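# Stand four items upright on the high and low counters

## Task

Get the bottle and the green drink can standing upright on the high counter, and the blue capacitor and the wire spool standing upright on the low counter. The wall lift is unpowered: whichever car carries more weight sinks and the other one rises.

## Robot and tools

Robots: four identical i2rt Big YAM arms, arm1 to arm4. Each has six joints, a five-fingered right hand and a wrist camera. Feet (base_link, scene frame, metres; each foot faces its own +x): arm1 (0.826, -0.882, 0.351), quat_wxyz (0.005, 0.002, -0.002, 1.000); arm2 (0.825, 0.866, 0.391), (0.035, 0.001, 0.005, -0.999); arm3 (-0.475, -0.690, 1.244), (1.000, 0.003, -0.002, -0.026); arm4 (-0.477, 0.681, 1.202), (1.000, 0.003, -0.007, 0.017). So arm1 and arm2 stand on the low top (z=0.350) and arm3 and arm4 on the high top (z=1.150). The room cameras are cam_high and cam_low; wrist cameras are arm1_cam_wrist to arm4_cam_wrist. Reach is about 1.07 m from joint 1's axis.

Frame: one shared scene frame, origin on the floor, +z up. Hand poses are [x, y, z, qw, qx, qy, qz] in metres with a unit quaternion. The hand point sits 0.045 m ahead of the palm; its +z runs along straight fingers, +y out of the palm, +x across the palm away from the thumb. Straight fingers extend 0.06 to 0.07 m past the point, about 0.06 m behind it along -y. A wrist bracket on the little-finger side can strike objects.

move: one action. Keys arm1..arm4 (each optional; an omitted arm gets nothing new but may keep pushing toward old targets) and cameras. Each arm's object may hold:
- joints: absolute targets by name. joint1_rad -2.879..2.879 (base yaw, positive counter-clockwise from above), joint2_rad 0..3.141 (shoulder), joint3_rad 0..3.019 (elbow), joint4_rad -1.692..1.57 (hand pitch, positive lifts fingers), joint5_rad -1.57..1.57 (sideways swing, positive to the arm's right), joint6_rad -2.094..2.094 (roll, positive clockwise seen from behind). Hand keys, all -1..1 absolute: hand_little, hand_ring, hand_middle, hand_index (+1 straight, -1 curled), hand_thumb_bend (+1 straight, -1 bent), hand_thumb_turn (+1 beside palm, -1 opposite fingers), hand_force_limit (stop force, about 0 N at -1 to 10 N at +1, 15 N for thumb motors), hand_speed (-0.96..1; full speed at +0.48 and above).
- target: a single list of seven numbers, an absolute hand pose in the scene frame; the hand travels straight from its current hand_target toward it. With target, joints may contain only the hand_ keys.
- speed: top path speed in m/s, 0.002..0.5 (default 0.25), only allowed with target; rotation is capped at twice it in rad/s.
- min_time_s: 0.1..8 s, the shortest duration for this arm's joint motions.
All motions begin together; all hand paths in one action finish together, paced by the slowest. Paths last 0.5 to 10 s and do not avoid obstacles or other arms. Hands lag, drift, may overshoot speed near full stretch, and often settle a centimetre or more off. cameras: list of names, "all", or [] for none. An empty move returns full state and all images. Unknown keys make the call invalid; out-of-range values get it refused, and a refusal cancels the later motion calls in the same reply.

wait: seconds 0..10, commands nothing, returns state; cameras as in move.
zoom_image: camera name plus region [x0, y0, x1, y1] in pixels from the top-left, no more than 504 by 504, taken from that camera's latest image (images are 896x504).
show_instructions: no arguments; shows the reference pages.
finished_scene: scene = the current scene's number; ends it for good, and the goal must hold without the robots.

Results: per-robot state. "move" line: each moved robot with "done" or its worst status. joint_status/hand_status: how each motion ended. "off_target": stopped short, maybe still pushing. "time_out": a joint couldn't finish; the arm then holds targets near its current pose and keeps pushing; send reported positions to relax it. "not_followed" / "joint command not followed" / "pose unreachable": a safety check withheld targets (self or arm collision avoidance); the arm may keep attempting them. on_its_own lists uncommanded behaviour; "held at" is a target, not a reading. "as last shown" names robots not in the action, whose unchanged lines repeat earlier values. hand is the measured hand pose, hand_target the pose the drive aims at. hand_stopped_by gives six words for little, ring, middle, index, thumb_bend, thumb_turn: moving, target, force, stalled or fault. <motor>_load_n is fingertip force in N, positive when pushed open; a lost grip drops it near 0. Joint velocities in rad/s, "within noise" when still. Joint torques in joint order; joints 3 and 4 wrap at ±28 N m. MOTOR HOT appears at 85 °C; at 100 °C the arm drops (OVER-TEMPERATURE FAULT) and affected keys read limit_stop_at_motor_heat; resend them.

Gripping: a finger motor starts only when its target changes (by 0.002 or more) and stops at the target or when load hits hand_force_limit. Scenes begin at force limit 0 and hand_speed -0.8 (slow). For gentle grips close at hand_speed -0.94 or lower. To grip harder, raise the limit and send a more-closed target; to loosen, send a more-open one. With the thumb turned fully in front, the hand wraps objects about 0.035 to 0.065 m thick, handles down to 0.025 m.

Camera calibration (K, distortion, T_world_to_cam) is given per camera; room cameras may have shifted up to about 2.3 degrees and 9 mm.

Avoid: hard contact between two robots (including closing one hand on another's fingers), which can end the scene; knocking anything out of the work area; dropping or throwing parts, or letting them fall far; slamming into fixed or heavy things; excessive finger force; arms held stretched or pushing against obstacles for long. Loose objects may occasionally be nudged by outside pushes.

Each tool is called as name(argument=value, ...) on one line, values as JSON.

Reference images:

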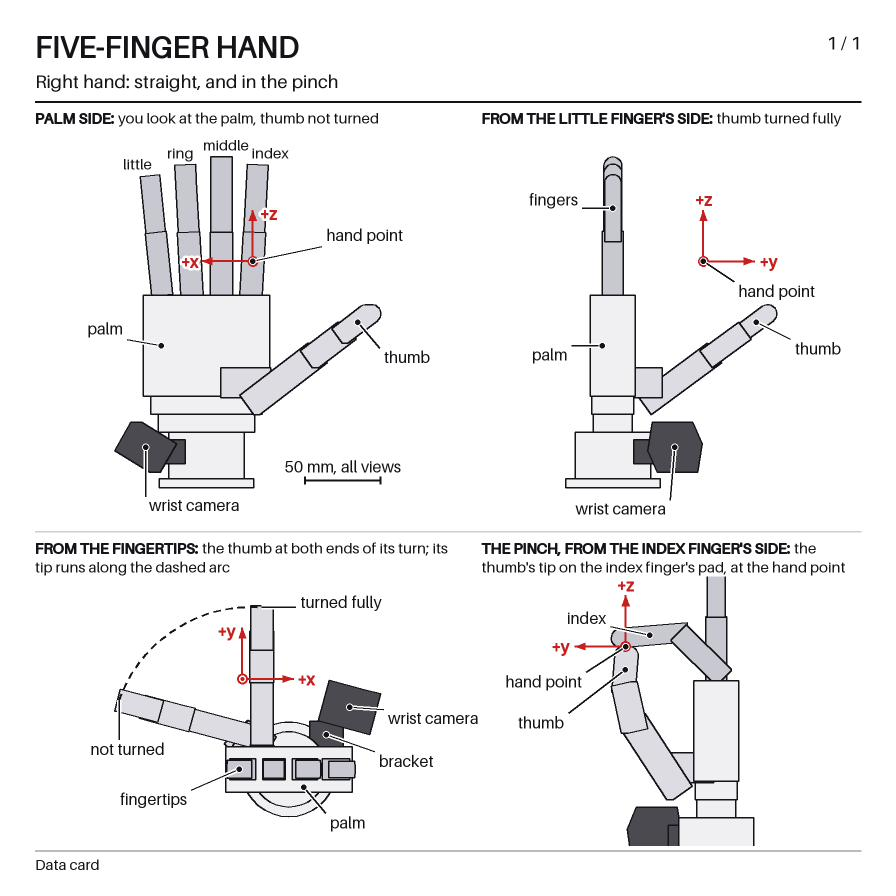

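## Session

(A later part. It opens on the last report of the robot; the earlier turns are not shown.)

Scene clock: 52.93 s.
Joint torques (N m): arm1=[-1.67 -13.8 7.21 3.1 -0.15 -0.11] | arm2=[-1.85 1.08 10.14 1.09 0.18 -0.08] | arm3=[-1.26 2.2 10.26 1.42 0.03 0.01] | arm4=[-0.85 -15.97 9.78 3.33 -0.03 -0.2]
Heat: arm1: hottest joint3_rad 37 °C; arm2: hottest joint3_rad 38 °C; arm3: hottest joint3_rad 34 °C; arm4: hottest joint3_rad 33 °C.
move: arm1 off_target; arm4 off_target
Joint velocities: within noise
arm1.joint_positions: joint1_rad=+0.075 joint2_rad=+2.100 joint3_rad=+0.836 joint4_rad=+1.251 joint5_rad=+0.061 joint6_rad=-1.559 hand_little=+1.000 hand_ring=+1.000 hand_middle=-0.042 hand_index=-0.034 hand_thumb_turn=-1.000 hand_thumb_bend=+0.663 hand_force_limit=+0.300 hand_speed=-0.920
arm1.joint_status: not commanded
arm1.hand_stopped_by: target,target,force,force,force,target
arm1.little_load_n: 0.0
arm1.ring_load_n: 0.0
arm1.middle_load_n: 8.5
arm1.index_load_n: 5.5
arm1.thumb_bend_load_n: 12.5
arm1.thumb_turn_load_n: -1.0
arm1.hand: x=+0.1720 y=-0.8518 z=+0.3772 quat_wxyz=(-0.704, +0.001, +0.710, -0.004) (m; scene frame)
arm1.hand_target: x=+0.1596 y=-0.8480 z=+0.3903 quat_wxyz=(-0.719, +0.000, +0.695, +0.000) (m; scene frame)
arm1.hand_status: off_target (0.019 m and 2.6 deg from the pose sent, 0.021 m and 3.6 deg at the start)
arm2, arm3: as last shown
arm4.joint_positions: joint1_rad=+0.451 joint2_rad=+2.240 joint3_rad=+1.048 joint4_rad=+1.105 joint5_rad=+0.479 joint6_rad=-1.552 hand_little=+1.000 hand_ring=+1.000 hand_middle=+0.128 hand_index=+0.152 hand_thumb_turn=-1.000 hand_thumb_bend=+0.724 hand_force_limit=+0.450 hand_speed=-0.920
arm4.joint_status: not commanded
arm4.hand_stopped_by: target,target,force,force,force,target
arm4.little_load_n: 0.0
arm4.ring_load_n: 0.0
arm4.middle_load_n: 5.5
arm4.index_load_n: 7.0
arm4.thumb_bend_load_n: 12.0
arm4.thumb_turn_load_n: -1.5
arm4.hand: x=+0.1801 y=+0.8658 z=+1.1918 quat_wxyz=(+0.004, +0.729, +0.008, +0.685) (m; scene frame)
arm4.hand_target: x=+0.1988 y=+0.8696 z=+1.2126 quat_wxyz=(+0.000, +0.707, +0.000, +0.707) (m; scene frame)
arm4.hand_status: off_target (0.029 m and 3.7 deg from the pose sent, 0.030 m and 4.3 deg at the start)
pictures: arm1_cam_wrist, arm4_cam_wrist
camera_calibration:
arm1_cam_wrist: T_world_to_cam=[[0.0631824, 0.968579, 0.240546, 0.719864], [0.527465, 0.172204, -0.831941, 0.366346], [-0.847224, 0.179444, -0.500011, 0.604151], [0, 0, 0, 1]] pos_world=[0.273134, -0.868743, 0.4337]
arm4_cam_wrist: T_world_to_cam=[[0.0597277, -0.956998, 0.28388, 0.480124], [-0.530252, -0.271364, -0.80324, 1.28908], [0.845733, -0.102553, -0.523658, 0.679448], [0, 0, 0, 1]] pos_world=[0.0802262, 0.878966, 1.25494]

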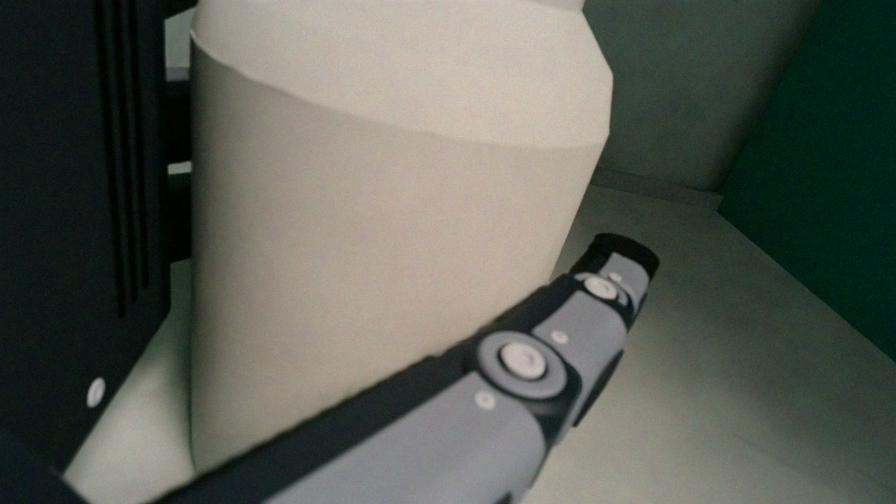

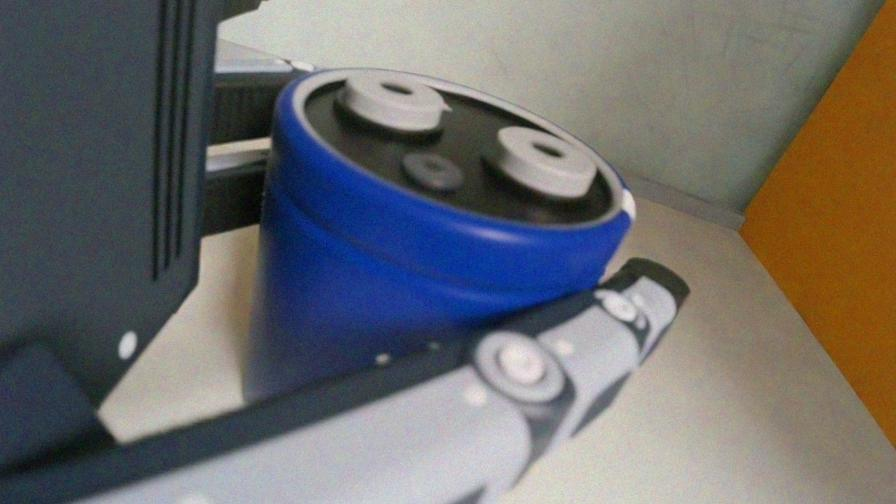

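move(arm1={"joints":{"hand_middle":0.4,"hand_index":0.4,"hand_thumb_bend":1.0,"hand_speed":-0.85}}, cameras=["arm1_cam_wrist"])

move(arm1={"joints":{"hand_middle":1.0,"hand_index":1.0,"hand_speed":-0.6}}, cameras=["arm1_cam_wrist"])

Scene clock: 55.57 s.
Joint torques (N m): arm1=[-1.61 -13.86 6.86 3.1 -0.14 -0.1] | arm2=[-1.96 1.2 10.07 1.13 0.18 -0.08] | arm3=[-1.32 2.14 10.24 1.43 0.03 0] | arm4=[-0.97 -15.85 9.89 3.38 -0.03 -0.21]
Heat: arm1: hottest joint3_rad 37 °C; arm2: hottest joint3_rad 38 °C; arm3: hottest joint3_rad 34 °C; arm4: hottest joint3_rad 33 °C.
move: arm1 done
Joint velocities: within noise
arm1.joint_positions: joint1_rad=+0.075 joint2_rad=+2.101 joint3_rad=+0.841 joint4_rad=+1.251 joint5_rad=+0.060 joint6_rad=-1.560 hand_little=+1.000 hand_ring=+1.000 hand_middle=+0.400 hand_index=+0.400 hand_thumb_turn=-1.000 hand_thumb_bend=+1.000 hand_force_limit=+0.300 hand_speed=-0.850
arm1.joint_status: all done
arm1.hand_stopped_by: target,target,target,target,target,target
arm1.little_load_n: 0.0
arm1.ring_load_n: 0.0
arm1.middle_load_n: 0.0
arm1.index_load_n: 0.0
arm1.thumb_bend_load_n: 0.5
arm1.thumb_turn_load_n: 0.0
arm1.hand: x=+0.1704 y=-0.8519 z=+0.3781 quat_wxyz=(-0.705, +0.001, +0.709, -0.004) (m; scene frame)
arm1.hand_target: x=+0.1597 y=-0.8481 z=+0.3901 quat_wxyz=(-0.719, +0.000, +0.695, +0.000) (m; scene frame)
arm1.hand_status: not commanded
arm2.joint_positions: joint1_rad=+0.721 joint2_rad=+0.629 joint3_rad=+1.317 joint4_rad=-1.536 joint5_rad=+0.000 joint6_rad=-1.200 hand_little=+1.000 hand_ring=+1.000 hand_middle=+1.000 hand_index=+1.000 hand_thumb_turn=+1.000 hand_thumb_bend=+1.000 hand_force_limit=+0.000 hand_speed=-0.800
arm2.joint_status: not commanded
arm2.hand_stopped_by: target,target,target,target,target,target
arm2.little_load_n: 0.0
arm2.ring_load_n: 0.0
arm2.middle_load_n: 0.0
arm2.index_load_n: 0.0
arm2.thumb_bend_load_n: 0.0
arm2.thumb_turn_load_n: 0.0
arm2.hand: x=+0.6580 y=+0.7594 z=+0.8061 quat_wxyz=(+0.294, +0.196, -0.916, +0.190) (m; scene frame)
arm2.hand_target: x=+0.6577 y=+0.7590 z=+0.8161 quat_wxyz=(+0.304, +0.195, -0.911, +0.196) (m; scene frame)
arm2.hand_status: not commanded
arm3.joint_positions: joint1_rad=+1.134 joint2_rad=+0.623 joint3_rad=+1.358 joint4_rad=-1.536 joint5_rad=+0.000 joint6_rad=-1.200 hand_little=+1.000 hand_ring=+1.000 hand_middle=+1.000 hand_index=+1.000 hand_thumb_turn=+1.000 hand_thumb_bend=+1.000 hand_force_limit=+0.000 hand_speed=-0.800
arm3.joint_status: not commanded
arm3.hand_stopped_by: target,target,target,target,target,target
arm3.little_load_n: 0.0
arm3.ring_load_n: 0.0
arm3.middle_load_n: 0.0
arm3.index_load_n: 0.0
arm3.thumb_bend_load_n: 0.0
arm3.thumb_turn_load_n: -0.5
arm3.hand: x=-0.3491 y=-0.5480 z=+1.6804 quat_wxyz=(-0.251, +0.868, +0.322, +0.284) (m; scene frame)
arm3.hand_target: x=-0.3491 y=-0.5479 z=+1.6904 quat_wxyz=(-0.259, +0.863, +0.321, +0.292) (m; scene frame)
arm3.hand_status: not commanded
arm4: as last shown
arm4.middle_load_n: 6.0
arm4.index_load_n: 7.5
pictures: arm1_cam_wrist
camera_calibration:
arm1_cam_wrist: T_world_to_cam=[[0.0635779, 0.968454, 0.240945, 0.719644], [0.524897, 0.172891, -0.833422, 0.369518], [-0.848788, 0.179458, -0.497347, 0.602441], [0, 0, 0, 1]] pos_world=[0.271632, -0.868941, 0.434192]

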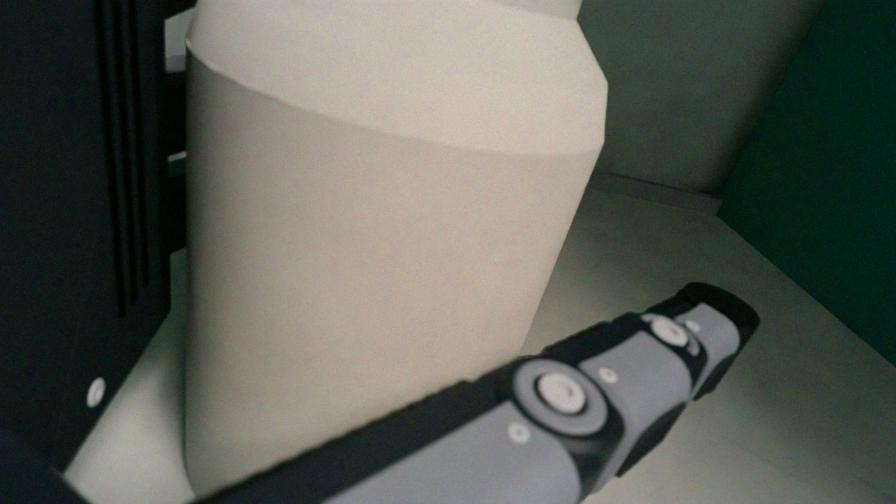

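Scene clock: 56.60 s.
Joint torques (N m): arm1=[-1.67 -13.92 6.87 3.1 -0.13 -0.09] | arm2=[-1.79 1.2 10.1 1.11 0.2 -0.08] | arm3=[-1.2 2.2 10.28 1.42 0.03 0.01] | arm4=[-1.2 -15.97 9.91 3.29 -0.01 -0.21]
Heat: arm1: hottest joint3_rad 37 °C; arm2: hottest joint3_rad 38 °C; arm3: hottest joint3_rad 34 °C; arm4: hottest joint3_rad 33 °C.
move: arm1 done
Joint velocities: within noise
arm1.joint_positions: joint1_rad=+0.075 joint2_rad=+2.101 joint3_rad=+0.841 joint4_rad=+1.251 joint5_rad=+0.060 joint6_rad=-1.560 hand_little=+1.000 hand_ring=+1.000 hand_middle=+1.000 hand_index=+1.000 hand_thumb_turn=-1.000 hand_thumb_bend=+1.000 hand_force_limit=+0.300 hand_speed=-0.600
arm1.joint_status: all done
arm1.hand_stopped_by: target,target,target,target,target,target
arm1.little_load_n: 0.0
arm1.ring_load_n: 0.0
arm1.middle_load_n: 0.0
arm1.index_load_n: 0.0
arm1.thumb_bend_load_n: 0.0
arm1.thumb_turn_load_n: 0.5
arm1.hand: x=+0.1703 y=-0.8520 z=+0.3781 quat_wxyz=(-0.705, +0.001, +0.709, -0.004) (m; scene frame)
arm1.hand_target: x=+0.1597 y=-0.8481 z=+0.3901 quat_wxyz=(-0.719, +0.000, +0.695, +0.000) (m; scene frame)
arm1.hand_status: not commanded
arm2, arm3, arm4: as last shown
arm3.thumb_turn_load_n: 0.0
arm4.index_load_n: 7.0
arm4.thumb_bend_load_n: 11.5
pictures: arm1_cam_wrist
camera_calibration:
arm1_cam_wrist: T_world_to_cam=[[0.0631449, 0.968491, 0.24091, 0.719808], [0.524806, 0.173098, -0.833436, 0.369729], [-0.848876, 0.179058, -0.49734, 0.602114], [0, 0, 0, 1]] pos_world=[0.271633, -0.86894, 0.434192]

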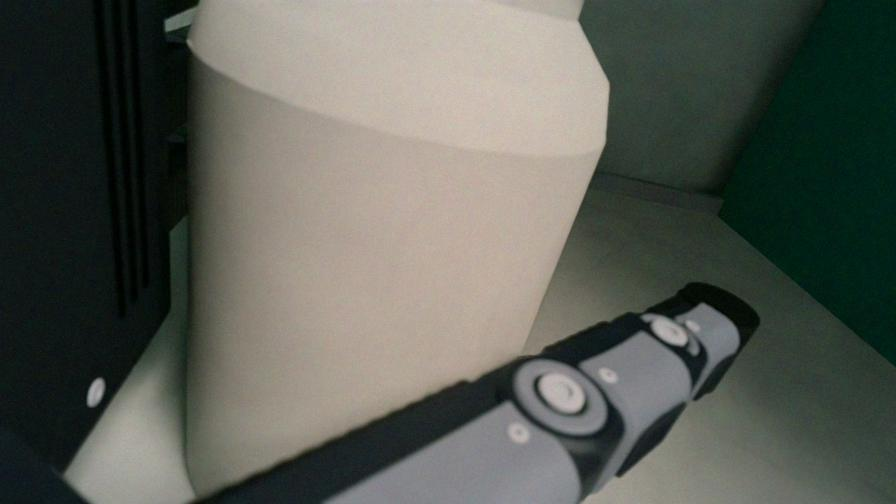

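move(arm1={"target":[0.33,-0.848,0.41,-0.73,0,0.684,0],"speed":0.12}, arm4={"joints":{"hand_middle":0.5,"hand_index":0.5,"hand_thumb_bend":1.0,"hand_speed":-0.85}}, cameras=["arm1_cam_wrist","arm4_cam_wrist"])

Scene clock: 59.03 s.
Joint torques (N m): arm1=[0.09 -10.23 -9.13 2.37 0.31 -0.07] | arm2=[-1.79 1.03 10.13 1.11 0.17 -0.08] | arm3=[-1.2 2.32 10.22 1.42 0.04 0] | arm4=[-1.26 -15.97 8.81 3.02 -0.06 -0.12]
Heat: arm1: hottest joint3_rad 37 °C; arm2: hottest joint3_rad 38 °C; arm3: hottest joint3_rad 34 °C; arm4: hottest joint3_rad 34 °C.
move: arm1 off_target; arm4 done
Joint velocities: within noise
arm1.joint_positions: joint1_rad=+0.080 joint2_rad=+1.903 joint3_rad=+0.553 joint4_rad=+1.551 joint5_rad=+0.074 joint6_rad=-1.563 hand_little=+1.000 hand_ring=+1.000 hand_middle=+1.000 hand_index=+1.000 hand_thumb_turn=-1.000 hand_thumb_bend=+1.000 hand_force_limit=+0.300 hand_speed=-0.600
arm1.joint_status: not commanded
arm1.hand_stopped_by: target,target,target,target,target,target
arm1.little_load_n: 0.0
arm1.ring_load_n: 0.0
arm1.middle_load_n: 0.0
arm1.index_load_n: 0.0
arm1.thumb_bend_load_n: 0.0
arm1.thumb_turn_load_n: 0.0
arm1.hand: x=+0.2652 y=-0.8464 z=+0.4681 quat_wxyz=(-0.775, +0.008, +0.632, -0.005) (m; scene frame)
arm1.hand_target: x=+0.3235 y=-0.8459 z=+0.4156 quat_wxyz=(-0.723, +0.001, +0.691, +0.000) (m; scene frame)
arm1.hand_status: off_target (0.087 m and 8.0 deg from the pose sent, 0.163 m and 4.1 deg at the start; a joint's target at an end of its range on 29 of 65 steps)
arm2, arm3: as last shown
arm4.joint_positions: joint1_rad=+0.451 joint2_rad=+2.240 joint3_rad=+1.061 joint4_rad=+1.112 joint5_rad=+0.479 joint6_rad=-1.561 hand_little=+1.000 hand_ring=+1.000 hand_middle=+0.500 hand_index=+0.500 hand_thumb_turn=-1.000 hand_thumb_bend=+1.000 hand_force_limit=+0.450 hand_speed=-0.850
arm4.joint_status: all done
arm4.hand_stopped_by: target,target,target,target,target,target
arm4.little_load_n: 0.0
arm4.ring_load_n: 0.0
arm4.middle_load_n: 0.0
arm4.index_load_n: 0.0
arm4.thumb_bend_load_n: 0.0
arm4.thumb_turn_load_n: 0.0
arm4.hand: x=+0.1850 y=+0.8680 z=+1.1987 quat_wxyz=(+0.003, +0.723, +0.007, +0.691) (m; scene frame)
arm4.hand_target: x=+0.1987 y=+0.8695 z=+1.2124 quat_wxyz=(+0.000, +0.707, +0.000, +0.707) (m; scene frame)
arm4.hand_status: not commanded
pictures: arm1_cam_wrist, arm4_cam_wrist
camera_calibration:
arm1_cam_wrist: T_world_to_cam=[[0.11892, 0.970516, 0.209657, 0.688242], [0.341024, 0.158387, -0.926615, 0.473866], [-0.932502, 0.181691, -0.312134, 0.664153], [0, 0, 0, 1]] pos_world=[0.375879, -0.863675, 0.502101]
arm4_cam_wrist: T_world_to_cam=[[0.0546276, -0.95723, 0.284124, 0.480798], [-0.51548, -0.270734, -0.813009, 1.30619], [0.855158, -0.102048, -0.508223, 0.658519], [0, 0, 0, 1]] pos_world=[0.083913, 0.881065, 1.26001]

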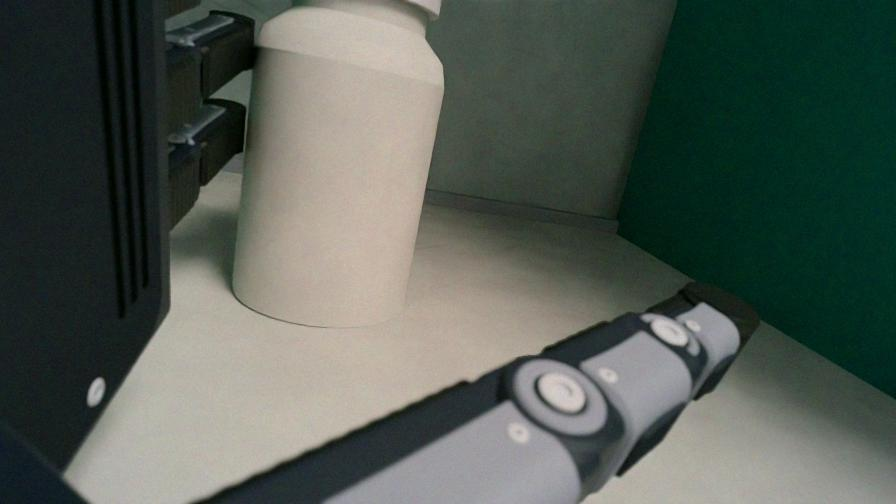

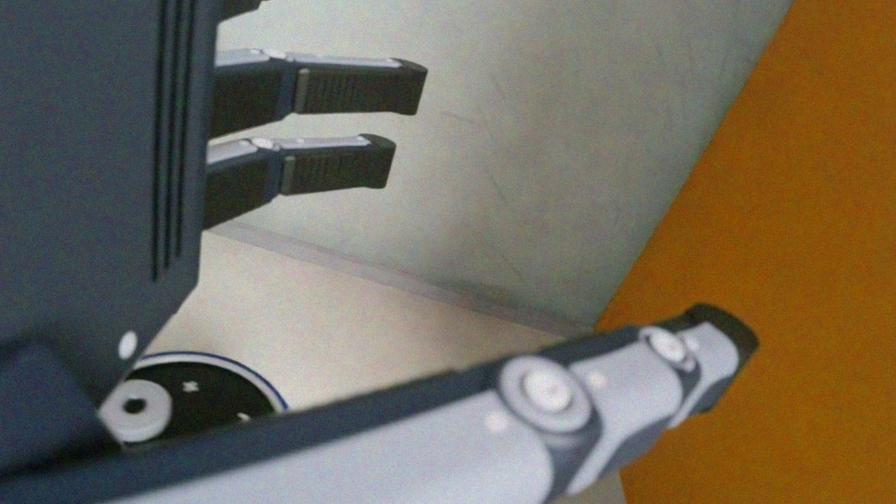

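move(arm1={"target":[0.52,-0.85,0.56,-0.71,0,0.704,0],"speed":0.5}, arm4={"target":[-0.15,0.85,1.26,0,0.7,0,0.714],"speed":0.5}, cameras=["cam_high","cam_low"])

Scene clock: 62.97 s.
Joint torques (N m): arm1=[-1.79 2.55 14.74 2.06 -0.16 0.09] | arm2=[-1.85 0.91 10.14 1.13 0.18 -0.07] | arm3=[-1.32 2.32 10.22 1.42 0.03 0.01] | arm4=[-0.03 -9.52 0.53 2.55 0.13 -0.11]
Heat: arm1: hottest joint3_rad 37 °C; arm2: hottest joint3_rad 39 °C; arm3: hottest joint3_rad 34 °C; arm4: hottest joint3_rad 34 °C.
move: arm1 off_target; arm4 off_target
Joint velocities: within noise
arm1.joint_positions: joint1_rad=+0.271 joint2_rad=+0.149 joint3_rad=+0.047 joint4_rad=+0.054 joint5_rad=+0.256 joint6_rad=-1.580 hand_little=+1.000 hand_ring=+1.000 hand_middle=+1.000 hand_index=+1.000 hand_thumb_turn=-1.000 hand_thumb_bend=+1.000 hand_force_limit=+0.300 hand_speed=-0.600
arm1.joint_status: not commanded
arm1.hand_stopped_by: target,target,target,target,target,target
arm1.little_load_n: 0.0
arm1.ring_load_n: 0.0
arm1.middle_load_n: 0.0
arm1.index_load_n: 0.0
arm1.thumb_bend_load_n: 0.0
arm1.thumb_turn_load_n: 0.0
arm1.hand: x=+0.5262 y=-0.8504 z=+0.5246 quat_wxyz=(-0.691, -0.010, +0.722, +0.008) (m; scene frame)
arm1.hand_target: x=+0.5230 y=-0.8501 z=+0.5596 quat_wxyz=(-0.710, +0.000, +0.704, +0.000) (m; scene frame)
arm1.hand_status: off_target (0.036 m and 3.3 deg from the pose sent, 0.271 m and 11.3 deg at the start; pose on its path clipped on 3 of 101 steps)
arm2, arm3: as last shown
arm4.joint_positions: joint1_rad=+1.001 joint2_rad=+1.906 joint3_rad=+0.292 joint4_rad=+1.554 joint5_rad=+1.047 joint6_rad=-1.545 hand_little=+1.000 hand_ring=+1.000 hand_middle=+0.500 hand_index=+0.500 hand_thumb_turn=-1.000 hand_thumb_bend=+1.000 hand_force_limit=+0.450 hand_speed=-0.850
arm4.joint_status: not commanded
arm4.hand_stopped_by: target,target,target,target,target,target
arm4.little_load_n: 0.0
arm4.ring_load_n: 0.0
arm4.middle_load_n: 0.0
arm4.index_load_n: 0.0
arm4.thumb_bend_load_n: 0.0
arm4.thumb_turn_load_n: 0.5
arm4.hand: x=-0.1475 y=+0.8476 z=+1.2521 quat_wxyz=(+0.011, +0.712, +0.002, +0.702) (m; scene frame)
arm4.hand_target: x=-0.1498 y=+0.8501 z=+1.2601 quat_wxyz=(+0.001, +0.707, -0.002, +0.707) (m; scene frame)
arm4.hand_status: off_target (0.009 m and 2.4 deg from the pose sent, 0.341 m and 3.8 deg at the start; pose on its path clipped on 15 of 79 steps; a joint's target at an end of its range on 57 of 79 steps)
pictures: cam_high, cam_low
led back after a hold (arm1 arm): the arm was led back toward your command in small steps, so it may still be short of it.
pose unreachable (arm1 arm): on one or more control steps of this call this arm could not follow its commanded pose, so it was not sent that pose on those steps. It may still have moved: this result reports where it is.
cause: moving toward the commanded pose would bring two parts of the arm too close to each other.

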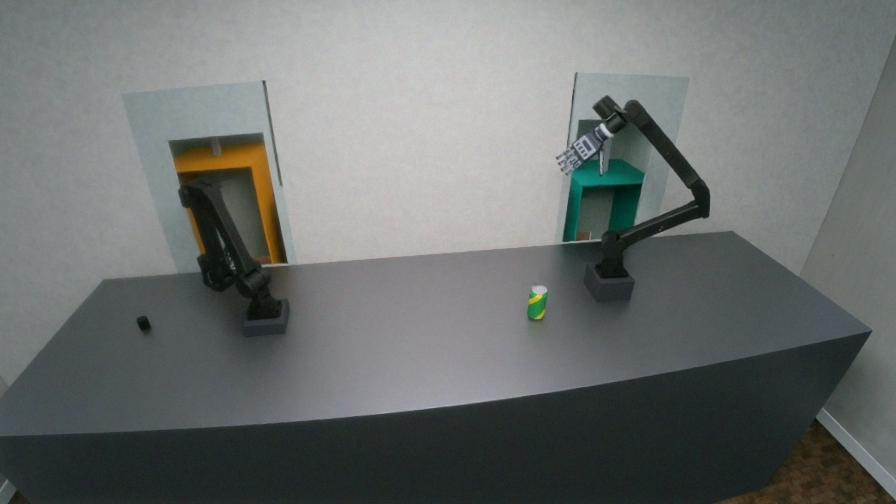

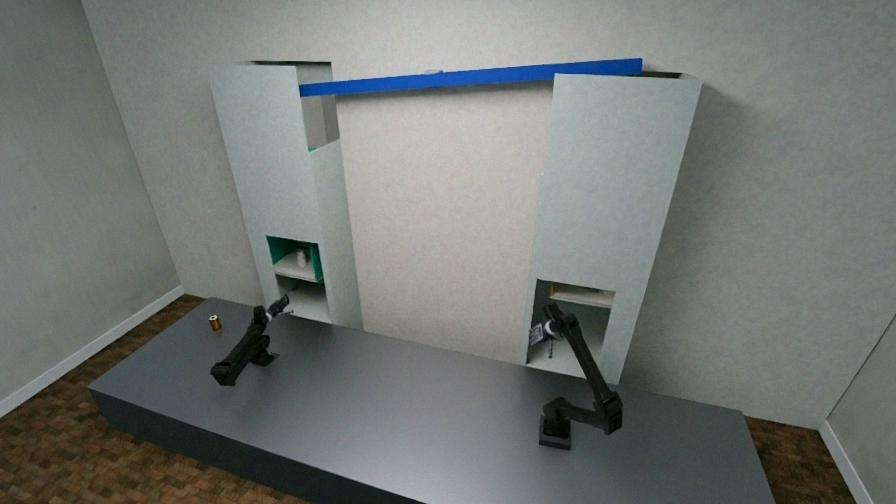

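move(arm1={"joints":{"joint1_rad":0.9,"joint2_rad":0.5,"joint3_rad":0.6,"joint4_rad":0.2,"joint5_rad":0}}, arm2={"joints":{"hand_thumb_turn":-1,"hand_speed":-0.3,"joint6_rad":-1.57,"joint1_rad":0.0}}, arm3={"joints":{"hand_thumb_turn":-1,"hand_speed":-0.3,"joint6_rad":-1.57,"joint1_rad":-0.206}}, arm4={"joints":{"joint1_rad":1.2,"joint2_rad":0.85,"joint3_rad":0.36,"joint4_rad":0.47,"joint5_rad":1.12},"min_time_s":3}, cameras=["cam_high","cam_low"])

Scene clock: 67.13 s.
Joint torques (N m): arm1=[-0.21 1.38 14.06 2.7 -0.09 0.1] | arm2=[-2.43 1.14 10.11 1.11 0.2 -0.2] | arm3=[-2.32 2.14 10.26 1.46 0.04 -0.08] | arm4=[0.32 -1.26 14.76 1.28 0.11 -0.11]
Heat: arm1: hottest joint3_rad 39 °C; arm2: hottest joint3_rad 39 °C; arm3: hottest joint3_rad 35 °C; arm4: hottest joint3_rad 34 °C.
move: arm1 done; arm2 done; arm3 done; arm4 done
Joint velocities: within noise
arm1.joint_positions: joint1_rad=+0.892 joint2_rad=+0.493 joint3_rad=+0.548 joint4_rad=+0.187 joint5_rad=+0.002 joint6_rad=-1.579 hand_little=+1.000 hand_ring=+1.000 hand_middle=+1.000 hand_index=+1.000 hand_thumb_turn=-1.000 hand_thumb_bend=+1.000 hand_force_limit=+0.300 hand_speed=-0.600
arm1.joint_status: all done
arm1.hand_stopped_by: target,target,target,target,target,target
arm1.little_load_n: 0.0
arm1.ring_load_n: 0.0
arm1.middle_load_n: 0.0
arm1.index_load_n: 0.0
arm1.thumb_bend_load_n: 0.0
arm1.thumb_turn_load_n: 0.0
arm1.hand: x=+0.5457 y=-1.1296 z=+0.7763 quat_wxyz=(-0.714, -0.267, +0.556, -0.331) (m; scene frame)
arm1.hand_target: x=+0.5493 y=-1.1310 z=+0.8101 quat_wxyz=(-0.727, -0.257, +0.535, -0.346) (m; scene frame)
arm1.hand_status: not commanded
arm2.joint_positions: joint1_rad=+0.008 joint2_rad=+0.629 joint3_rad=+1.317 joint4_rad=-1.536 joint5_rad=+0.000 joint6_rad=-1.560 hand_little=+1.000 hand_ring=+1.000 hand_middle=+1.000 hand_index=+1.000 hand_thumb_turn=-1.000 hand_thumb_bend=+1.000 hand_force_limit=+0.000 hand_speed=-0.300
arm2.joint_status: all done
arm2.hand_stopped_by: target,target,target,target,target,target
arm2.little_load_n: 0.0
arm2.ring_load_n: 0.0
arm2.middle_load_n: 0.0
arm2.index_load_n: 0.0
arm2.thumb_bend_load_n: 0.0
arm2.thumb_turn_load_n: 0.0
arm2.hand: x=+0.6156 y=+0.9067 z=+0.8201 quat_wxyz=(+0.353, +0.033, -0.935, +0.011) (m; scene frame)
arm2.hand_target: x=+0.6154 y=+0.9085 z=+0.8309 quat_wxyz=(+0.365, +0.034, -0.931, +0.009) (m; scene frame)
arm2.hand_status: not commanded
arm3.joint_positions: joint1_rad=-0.192 joint2_rad=+0.623 joint3_rad=+1.358 joint4_rad=-1.536 joint5_rad=+0.000 joint6_rad=-1.563 hand_little=+1.000 hand_ring=+1.000 hand_middle=+1.000 hand_index=+1.000 hand_thumb_turn=-1.000 hand_thumb_bend=+1.000 hand_force_limit=+0.000 hand_speed=-0.300
arm3.joint_status: all done
arm3.hand_stopped_by: target,target,target,target,target,target
arm3.little_load_n: 0.0
arm3.ring_load_n: 0.0
arm3.middle_load_n: 0.0
arm3.index_load_n: 0.0
arm3.thumb_bend_load_n: 0.0
arm3.thumb_turn_load_n: 0.0
arm3.hand: x=-0.2965 y=-0.7999 z=+1.6927 quat_wxyz=(+0.042, +0.919, -0.118, +0.375) (m; scene frame)
arm3.hand_target: x=-0.2981 y=-0.8027 z=+1.7034 quat_wxyz=(+0.047, +0.913, -0.121, +0.386) (m; scene frame)
arm3.hand_status: not commanded
arm4.joint_positions: joint1_rad=+1.189 joint2_rad=+0.860 joint3_rad=+0.301 joint4_rad=+0.477 joint5_rad=+1.118 joint6_rad=-1.545 hand_little=+1.000 hand_ring=+1.000 hand_middle=+0.500 hand_index=+0.500 hand_thumb_turn=-1.000 hand_thumb_bend=+1.000 hand_force_limit=+0.450 hand_speed=-0.850
arm4.joint_status: all done
arm4.hand_stopped_by: target,target,target,target,target,target
arm4.little_load_n: 0.0
arm4.ring_load_n: 0.0
arm4.middle_load_n: 0.0
arm4.index_load_n: 0.0
arm4.thumb_bend_load_n: 0.0
arm4.thumb_turn_load_n: 0.5
arm4.hand: x=-0.2046 y=+0.8487 z=+1.4246 quat_wxyz=(-0.021, +0.713, +0.053, +0.699) (m; scene frame)
arm4.hand_target: x=-0.2028 y=+0.8626 z=+1.4526 quat_wxyz=(-0.042, +0.704, +0.038, +0.708) (m; scene frame)
arm4.hand_status: not commanded
pictures: cam_high, cam_low

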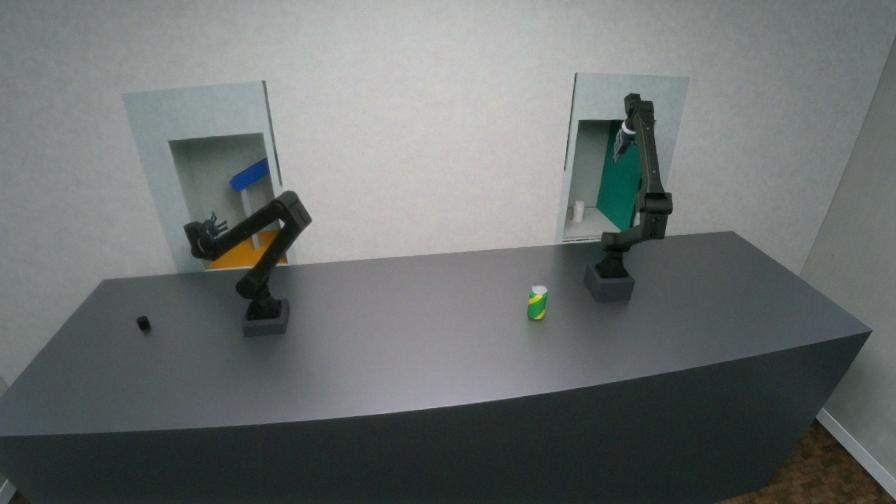

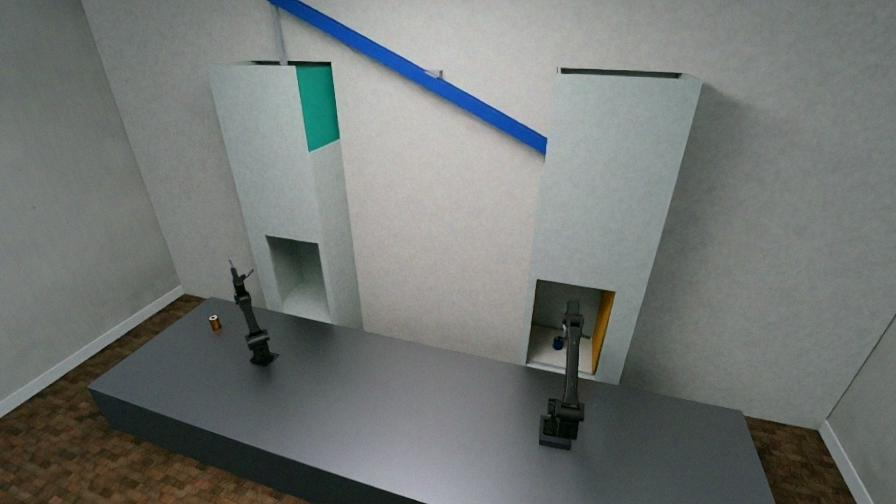

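move(arm2={"joints":{"joint2_rad":0.5,"joint3_rad":0.3,"joint4_rad":0.2,"joint5_rad":0.06,"joint6_rad":-1.57},"min_time_s":2.5}, arm3={"joints":{"joint2_rad":0.5,"joint3_rad":0.3,"joint4_rad":0.2,"joint5_rad":-0.26,"joint6_rad":-1.57},"min_time_s":2.5}, cameras=["cam_high","cam_low"])

Scene clock: 70.73 s.
Joint torques (N m): arm1=[-0.38 1.32 14.06 2.7 -0.1 0.09] | arm2=[-2.43 -1.67 9.8 2.21 0.31 -0.21] | arm3=[-2.32 -0.09 9.85 2.32 -0.1 -0.1] | arm4=[-0.03 -1.49 14.83 1.42 0.12 -0.11]
Heat: arm1: hottest joint3_rad 40 °C; arm2: hottest joint3_rad 39 °C; arm3: hottest joint3_rad 35 °C; arm4: hottest joint3_rad 34 °C.
move: arm2 done; arm3 done
Joint velocities: within noise
arm1, arm4: as last shown
arm1.thumb_turn_load_n: 0.5
arm2.joint_positions: joint1_rad=+0.007 joint2_rad=+0.512 joint3_rad=+0.309 joint4_rad=+0.178 joint5_rad=+0.057 joint6_rad=-1.560 hand_little=+1.000 hand_ring=+1.000 hand_middle=+1.000 hand_index=+1.000 hand_thumb_turn=-1.000 hand_thumb_bend=+1.000 hand_force_limit=+0.000 hand_speed=-0.300
arm2.joint_status: all done
arm2.hand_stopped_by: target,target,target,target,target,target
arm2.little_load_n: 0.0
arm2.ring_load_n: 0.0
arm2.middle_load_n: 0.0
arm2.index_load_n: 0.0
arm2.thumb_bend_load_n: 0.0
arm2.thumb_turn_load_n: 0.5
arm2.hand: x=+0.4568 y=+0.9070 z=+0.6512 quat_wxyz=(+0.698, +0.007, -0.716, +0.007) (m; scene frame)
arm2.hand_target: x=+0.4593 y=+0.9108 z=+0.6557 quat_wxyz=(+0.707, +0.006, -0.708, +0.000) (m; scene frame)
arm2.hand_status: not commanded
arm3.joint_positions: joint1_rad=-0.192 joint2_rad=+0.507 joint3_rad=+0.311 joint4_rad=+0.184 joint5_rad=-0.258 joint6_rad=-1.563 hand_little=+1.000 hand_ring=+1.000 hand_middle=+1.000 hand_index=+1.000 hand_thumb_turn=-1.000 hand_thumb_bend=+1.000 hand_force_limit=+0.000 hand_speed=-0.300
arm3.joint_status: all done
arm3.hand_stopped_by: target,target,target,target,target,target
arm3.little_load_n: 0.0
arm3.ring_load_n: 0.0
arm3.middle_load_n: 0.0
arm3.index_load_n: 0.0
arm3.thumb_bend_load_n: 0.0
arm3.thumb_turn_load_n: 0.5
arm3.hand: x=-0.1147 y=-0.7913 z=+1.5099 quat_wxyz=(-0.010, +0.709, -0.001, +0.705) (m; scene frame)
arm3.hand_target: x=-0.1176 y=-0.7957 z=+1.5098 quat_wxyz=(-0.002, +0.705, -0.002, +0.709) (m; scene frame)
arm3.hand_status: not commanded
arm4.thumb_turn_load_n: 0.0
pictures: cam_high, cam_low

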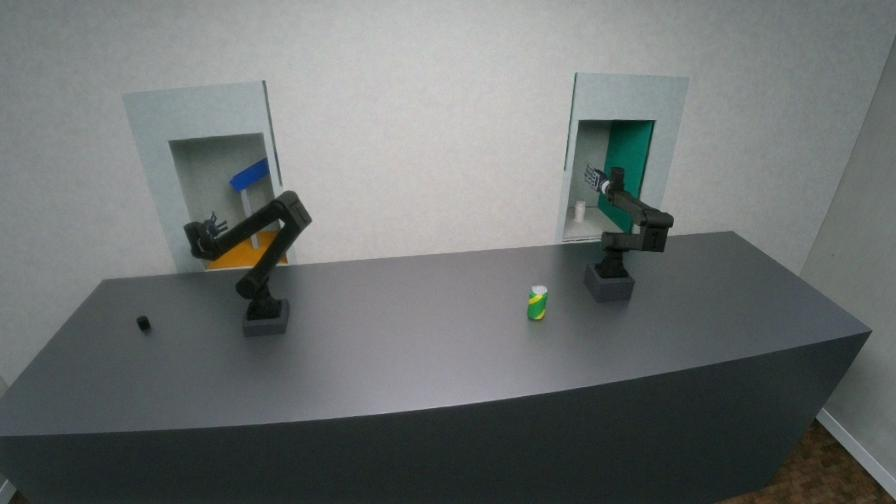

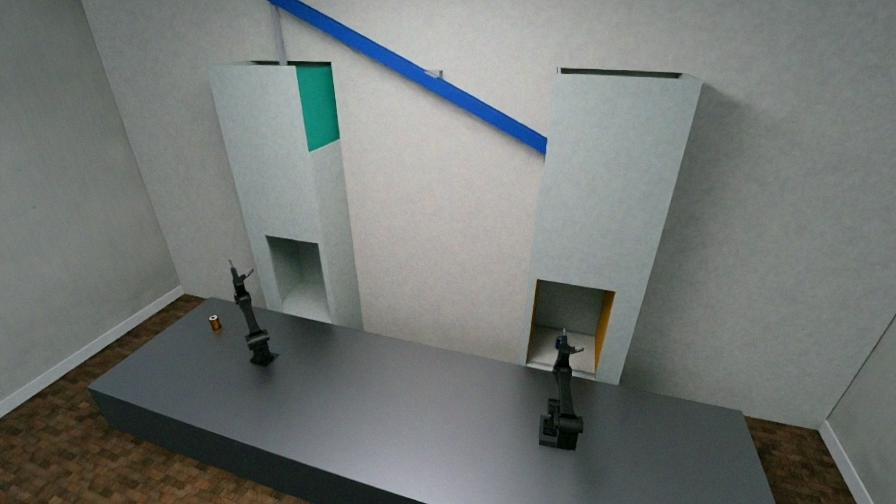

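move(arm2={"target":[0.25,0.845,0.45,0.7071,0,-0.7071,0],"speed":0.2}, arm3={"target":[0.06,-0.885,1.25,0,0.7071,0,0.7071],"speed":0.2}, cameras=["arm2_cam_wrist","arm3_cam_wrist","cam_high","cam_low"])

Scene clock: 73.77 s.
Joint torques (N m): arm1=[-0.15 1.32 14.02 2.71 -0.08 0.09] | arm2=[-1.49 -13.16 6.24 2.18 0.32 -0.12] | arm3=[-2.2 -11.87 3.85 2.35 -0.12 0.02] | arm4=[0.26 -1.03 14.84 1.46 0.13 -0.13]
Heat: arm1: hottest joint3_rad 41 °C; arm2: hottest joint3_rad 39 °C; arm3: hottest joint3_rad 35 °C; arm4: hottest joint3_rad 35 °C.
move: arm2 off_target; arm3 off_target
Joint velocities: within noise
arm1, arm4: as last shown
arm1.thumb_turn_load_n: 0.0
arm2.joint_positions: joint1_rad=+0.135 joint2_rad=+1.908 joint3_rad=+0.583 joint4_rad=+1.297 joint5_rad=+0.207 joint6_rad=-1.560 hand_little=+1.000 hand_ring=+1.000 hand_middle=+1.000 hand_index=+1.000 hand_thumb_turn=-1.000 hand_thumb_bend=+1.000 hand_force_limit=+0.000 hand_speed=-0.300
arm2.joint_status: not commanded
arm2.hand_stopped_by: target,target,target,target,target,target
arm2.little_load_n: 0.0
arm2.ring_load_n: 0.0
arm2.middle_load_n: 0.0
arm2.index_load_n: 0.0
arm2.thumb_bend_load_n: 0.0
arm2.thumb_turn_load_n: 0.5
arm2.hand: x=+0.2608 y=+0.8501 z=+0.4464 quat_wxyz=(+0.697, +0.000, -0.717, -0.002) (m; scene frame)
arm2.hand_target: x=+0.2505 y=+0.8450 z=+0.4500 quat_wxyz=(+0.707, +0.000, -0.707, +0.000) (m; scene frame)
arm2.hand_status: off_target (0.012 m and 1.7 deg from the pose sent, 0.295 m and 1.9 deg at the start)
arm3.joint_positions: joint1_rad=-0.308 joint2_rad=+2.110 joint3_rad=+0.569 joint4_rad=+1.510 joint5_rad=-0.372 joint6_rad=-1.581 hand_little=+1.000 hand_ring=+1.000 hand_middle=+1.000 hand_index=+1.000 hand_thumb_turn=-1.000 hand_thumb_bend=+1.000 hand_force_limit=+0.000 hand_speed=-0.300
arm3.joint_status: not commanded
arm3.hand_stopped_by: target,target,target,target,target,target
arm3.little_load_n: 0.0
arm3.ring_load_n: 0.0
arm3.middle_load_n: 0.0
arm3.index_load_n: 0.0
arm3.thumb_bend_load_n: 0.0
arm3.thumb_turn_load_n: 0.0
arm3.hand: x=+0.0552 y=-0.8758 z=+1.2453 quat_wxyz=(-0.006, +0.716, +0.002, +0.698) (m; scene frame)
arm3.hand_target: x=+0.0598 y=-0.8850 z=+1.2501 quat_wxyz=(+0.000, +0.707, +0.000, +0.707) (m; scene frame)
arm3.hand_status: off_target (0.011 m and 1.6 deg from the pose sent, 0.327 m and 1.2 deg at the start)
arm4.thumb_turn_load_n: 0.5
pictures: arm2_cam_wrist, arm3_cam_wrist, cam_high, cam_low
camera_calibration:
arm2_cam_wrist: T_world_to_cam=[[-0.0862204, 0.964903, 0.248051, -0.900241], [0.480164, 0.258399, -0.838256, 0.0340707], [-0.872931, 0.0468301, -0.48559, 0.517049], [0, 0, 0, 1]] pos_world=[0.35737, 0.835627, 0.502939]
arm3_cam_wrist: T_world_to_cam=[[-0.00038167, -0.972554, 0.232676, -1.1403], [-0.559816, -0.192591, -0.805925, 0.863866], [0.828617, -0.130563, -0.544378, 0.630135], [0, 0, 0, 1]] pos_world=[-0.0389702, -0.860357, 1.30456]

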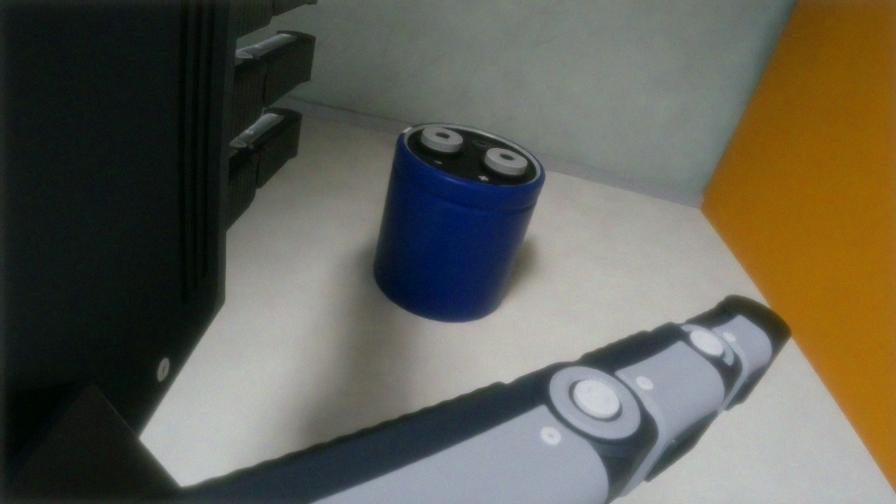

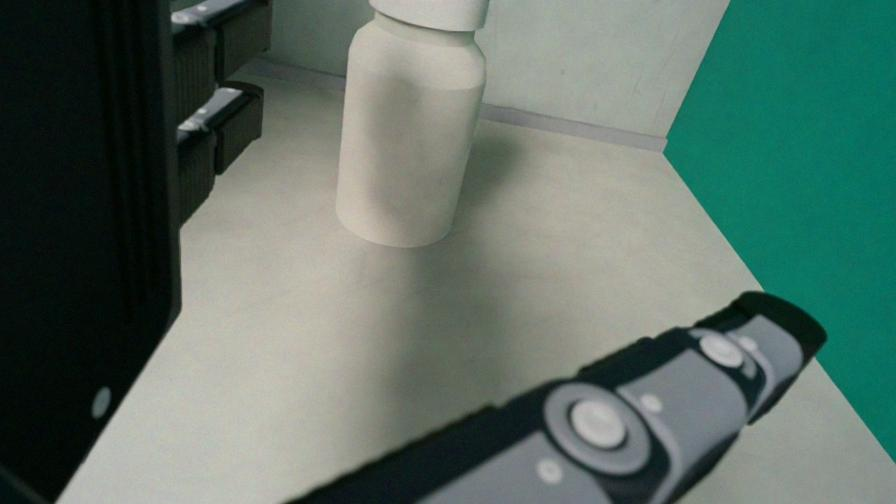

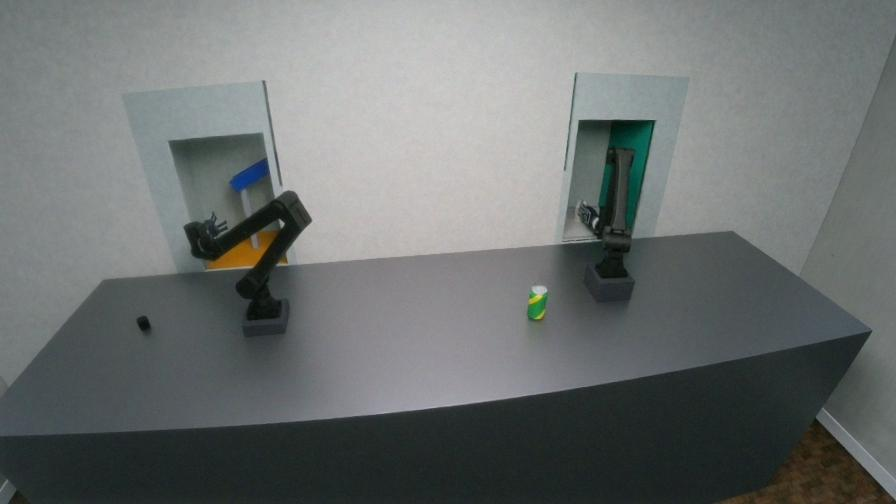

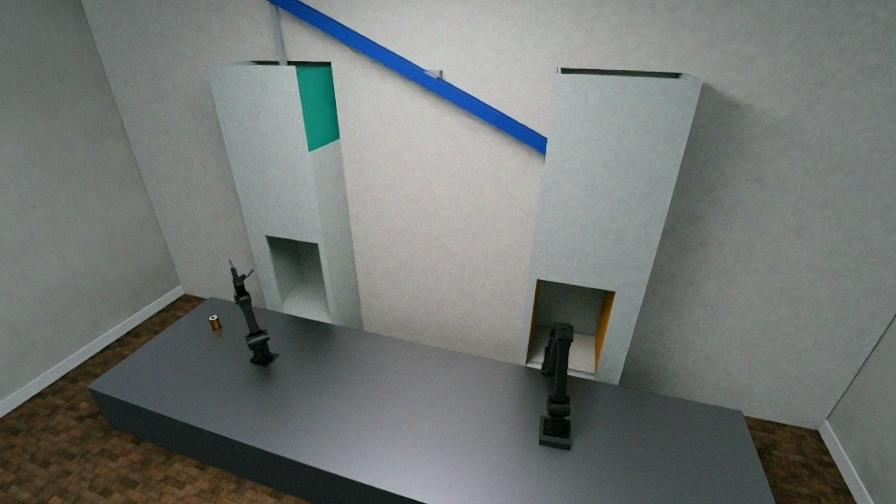

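move(arm2={"target":[0.22,0.856,0.418,0.7194,0,-0.6947,0],"speed":0.1}, arm3={"target":[0.11,-0.888,1.23,0,0.7,0,0.714],"speed":0.1})

move(arm2={"target":[0.165,0.863,0.412,0.7194,0,-0.6947,0],"speed":0.08}, arm3={"target":[0.16,-0.882,1.226,0,0.6947,0,0.7194],"speed":0.08}, cameras=["arm2_cam_wrist","arm3_cam_wrist"])

Scene clock: 77.13 s.
Joint torques (N m): arm1=[-0.15 1.32 14.04 2.67 -0.1 0.09] | arm2=[-2.43 -14.97 5.48 2.19 0.06 -0.2] | arm3=[-0.03 -13.16 4.56 1.42 0.06 0.06] | arm4=[0.44 -1.26 14.89 1.33 0.1 -0.12]
Heat: arm1: hottest joint3_rad 42 °C; arm2: hottest joint3_rad 39 °C; arm3: hottest joint3_rad 35 °C; arm4: hottest joint3_rad 35 °C.
move: arm2 done; arm3 off_target
Joint velocities: within noise
arm1, arm4: as last shown
arm1.little_load_n: -0.5
arm1.thumb_turn_load_n: 0.5
arm2.joint_positions: joint1_rad=+0.108 joint2_rad=+2.069 joint3_rad=+0.683 joint4_rad=+1.397 joint5_rad=+0.174 joint6_rad=-1.560 hand_little=+1.000 hand_ring=+1.000 hand_middle=+1.000 hand_index=+1.000 hand_thumb_turn=-1.000 hand_thumb_bend=+1.000 hand_force_limit=+0.000 hand_speed=-0.300
arm2.joint_status: not commanded
arm2.hand_stopped_by: target,target,target,target,target,target
arm2.little_load_n: 0.0
arm2.ring_load_n: 0.0
arm2.middle_load_n: 0.0
arm2.index_load_n: 0.0
arm2.thumb_bend_load_n: 0.0
arm2.thumb_turn_load_n: 0.0
arm2.hand: x=+0.2290 y=+0.8539 z=+0.4171 quat_wxyz=(+0.711, +0.000, -0.703, +0.003) (m; scene frame)
arm2.hand_target: x=+0.2205 y=+0.8561 z=+0.4179 quat_wxyz=(+0.719, +0.000, -0.695, +0.000) (m; scene frame)
arm2.hand_status: done (0.009 m and 1.4 deg from the pose sent, 0.050 m and 3.6 deg at the start)
arm3.joint_positions: joint1_rad=-0.298 joint2_rad=+2.205 joint3_rad=+0.717 joint4_rad=+1.501 joint5_rad=-0.339 joint6_rad=-1.578 hand_little=+1.000 hand_ring=+1.000 hand_middle=+1.000 hand_index=+1.000 hand_thumb_turn=-1.000 hand_thumb_bend=+1.000 hand_force_limit=+0.000 hand_speed=-0.300
arm3.joint_status: not commanded
arm3.hand_stopped_by: target,target,target,target,target,target
arm3.little_load_n: 0.0
arm3.ring_load_n: 0.0
arm3.middle_load_n: -0.5
arm3.index_load_n: 0.0
arm3.thumb_bend_load_n: -0.5
arm3.thumb_turn_load_n: 0.0
arm3.hand: x=+0.1006 y=-0.8930 z=+1.2333 quat_wxyz=(+0.006, +0.701, -0.002, +0.713) (m; scene frame)
arm3.hand_target: x=+0.1096 y=-0.8879 z=+1.2301 quat_wxyz=(+0.000, +0.700, +0.000, +0.714) (m; scene frame)
arm3.hand_status: off_target (0.011 m and 0.8 deg from the pose sent, 0.058 m and 2.6 deg at the start)
pictures: none

Scene clock: 78.47 s.
Joint torques (N m): arm1=[-0.15 1.55 14.05 2.67 -0.09 0.09] | arm2=[-2.49 -16.15 6.72 0.9 0.03 -0.18] | arm3=[-0.38 -14.56 5.74 1.39 0.03 0.06] | arm4=[0.26 -1.32 14.8 1.31 0.11 -0.11]
Heat: arm1: hottest joint3_rad 43 °C; arm2: hottest joint3_rad 39 °C; arm3: hottest joint3_rad 35 °C; arm4: hottest joint3_rad 35 °C.
move: arm2 off_target; arm3 off_target
Joint velocities: within noise
arm1, arm4: as last shown
arm1.little_load_n: 0.0
arm1.thumb_turn_load_n: 0.0
arm2.joint_positions: joint1_rad=+0.074 joint2_rad=+2.122 joint3_rad=+0.835 joint4_rad=+1.334 joint5_rad=+0.140 joint6_rad=-1.560 hand_little=+1.000 hand_ring=+1.000 hand_middle=+1.000 hand_index=+1.000 hand_thumb_turn=-1.000 hand_thumb_bend=+1.000 hand_force_limit=+0.000 hand_speed=-0.300
arm2.joint_status: not commanded
arm2.hand_stopped_by: target,target,target,target,target,target
arm2.little_load_n: 0.0
arm2.ring_load_n: 0.0
arm2.middle_load_n: 0.0
arm2.index_load_n: 0.0
arm2.thumb_bend_load_n: 0.0
arm2.thumb_turn_load_n: 0.5
arm2.hand: x=+0.1745 y=+0.8599 z=+0.4215 quat_wxyz=(+0.723, -0.002, -0.691, +0.005) (m; scene frame)
arm2.hand_target: x=+0.1656 y=+0.8630 z=+0.4123 quat_wxyz=(+0.719, +0.000, -0.695, +0.000) (m; scene frame)
arm2.hand_status: off_target (0.014 m and 0.8 deg from the pose sent, 0.065 m and 1.4 deg at the start)
arm3.joint_positions: joint1_rad=-0.250 joint2_rad=+2.249 joint3_rad=+0.848 joint4_rad=+1.427 joint5_rad=-0.292 joint6_rad=-1.574 hand_little=+1.000 hand_ring=+1.000 hand_middle=+1.000 hand_index=+1.000 hand_thumb_turn=-1.000 hand_thumb_bend=+1.000 hand_force_limit=+0.000 hand_speed=-0.300
arm3.joint_status: not commanded
arm3.hand_stopped_by: target,target,target,target,target,target
arm3.little_load_n: 0.0
arm3.ring_load_n: 0.0
arm3.middle_load_n: 0.0
arm3.index_load_n: 0.0
arm3.thumb_bend_load_n: 0.0
arm3.thumb_turn_load_n: 0.5
arm3.hand: x=+0.1493 y=-0.8874 z=+1.2285 quat_wxyz=(+0.006, +0.697, -0.002, +0.717) (m; scene frame)
arm3.hand_target: x=+0.1597 y=-0.8817 z=+1.2263 quat_wxyz=(+0.000, +0.695, +0.000, +0.719) (m; scene frame)
arm3.hand_status: off_target (0.012 m and 0.8 deg from the pose sent, 0.061 m and 1.3 deg at the start)
pictures: arm2_cam_wrist, arm3_cam_wrist
camera_calibration:
arm2_cam_wrist: T_world_to_cam=[[-0.0751326, 0.967352, 0.242046, -0.912483], [0.415212, 0.251037, -0.874402, 0.08499], [-0.906617, 0.0348043, -0.420517, 0.418051], [0, 0, 0, 1]] pos_world=[0.275166, 0.846806, 0.470976]
arm3_cam_wrist: T_world_to_cam=[[-0.0343318, -0.969449, 0.242877, -1.15228], [-0.519778, -0.190247, -0.832849, 0.929998], [0.853611, -0.154835, -0.497367, 0.45849], [0, 0, 0, 1]] pos_world=[0.0524602, -0.869158, 1.28245]

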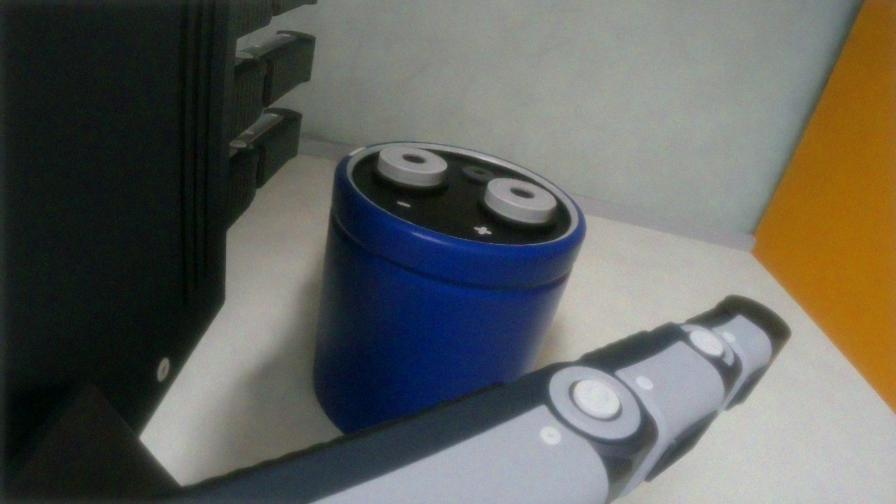

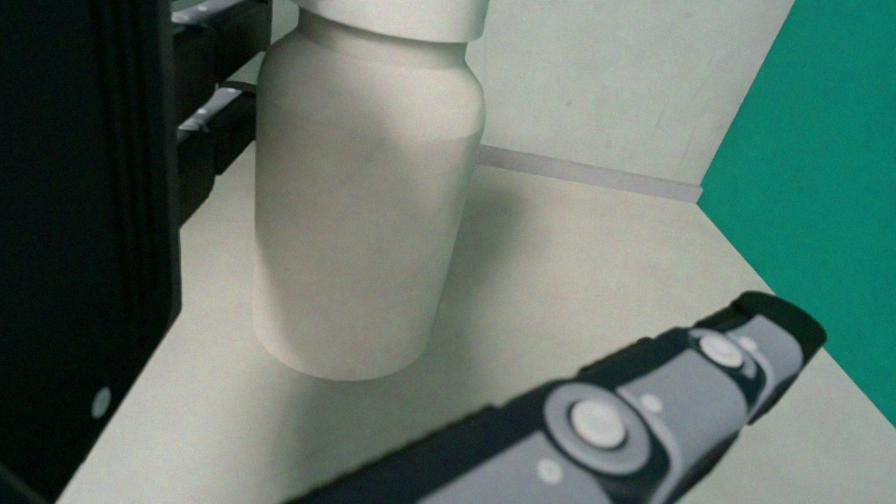

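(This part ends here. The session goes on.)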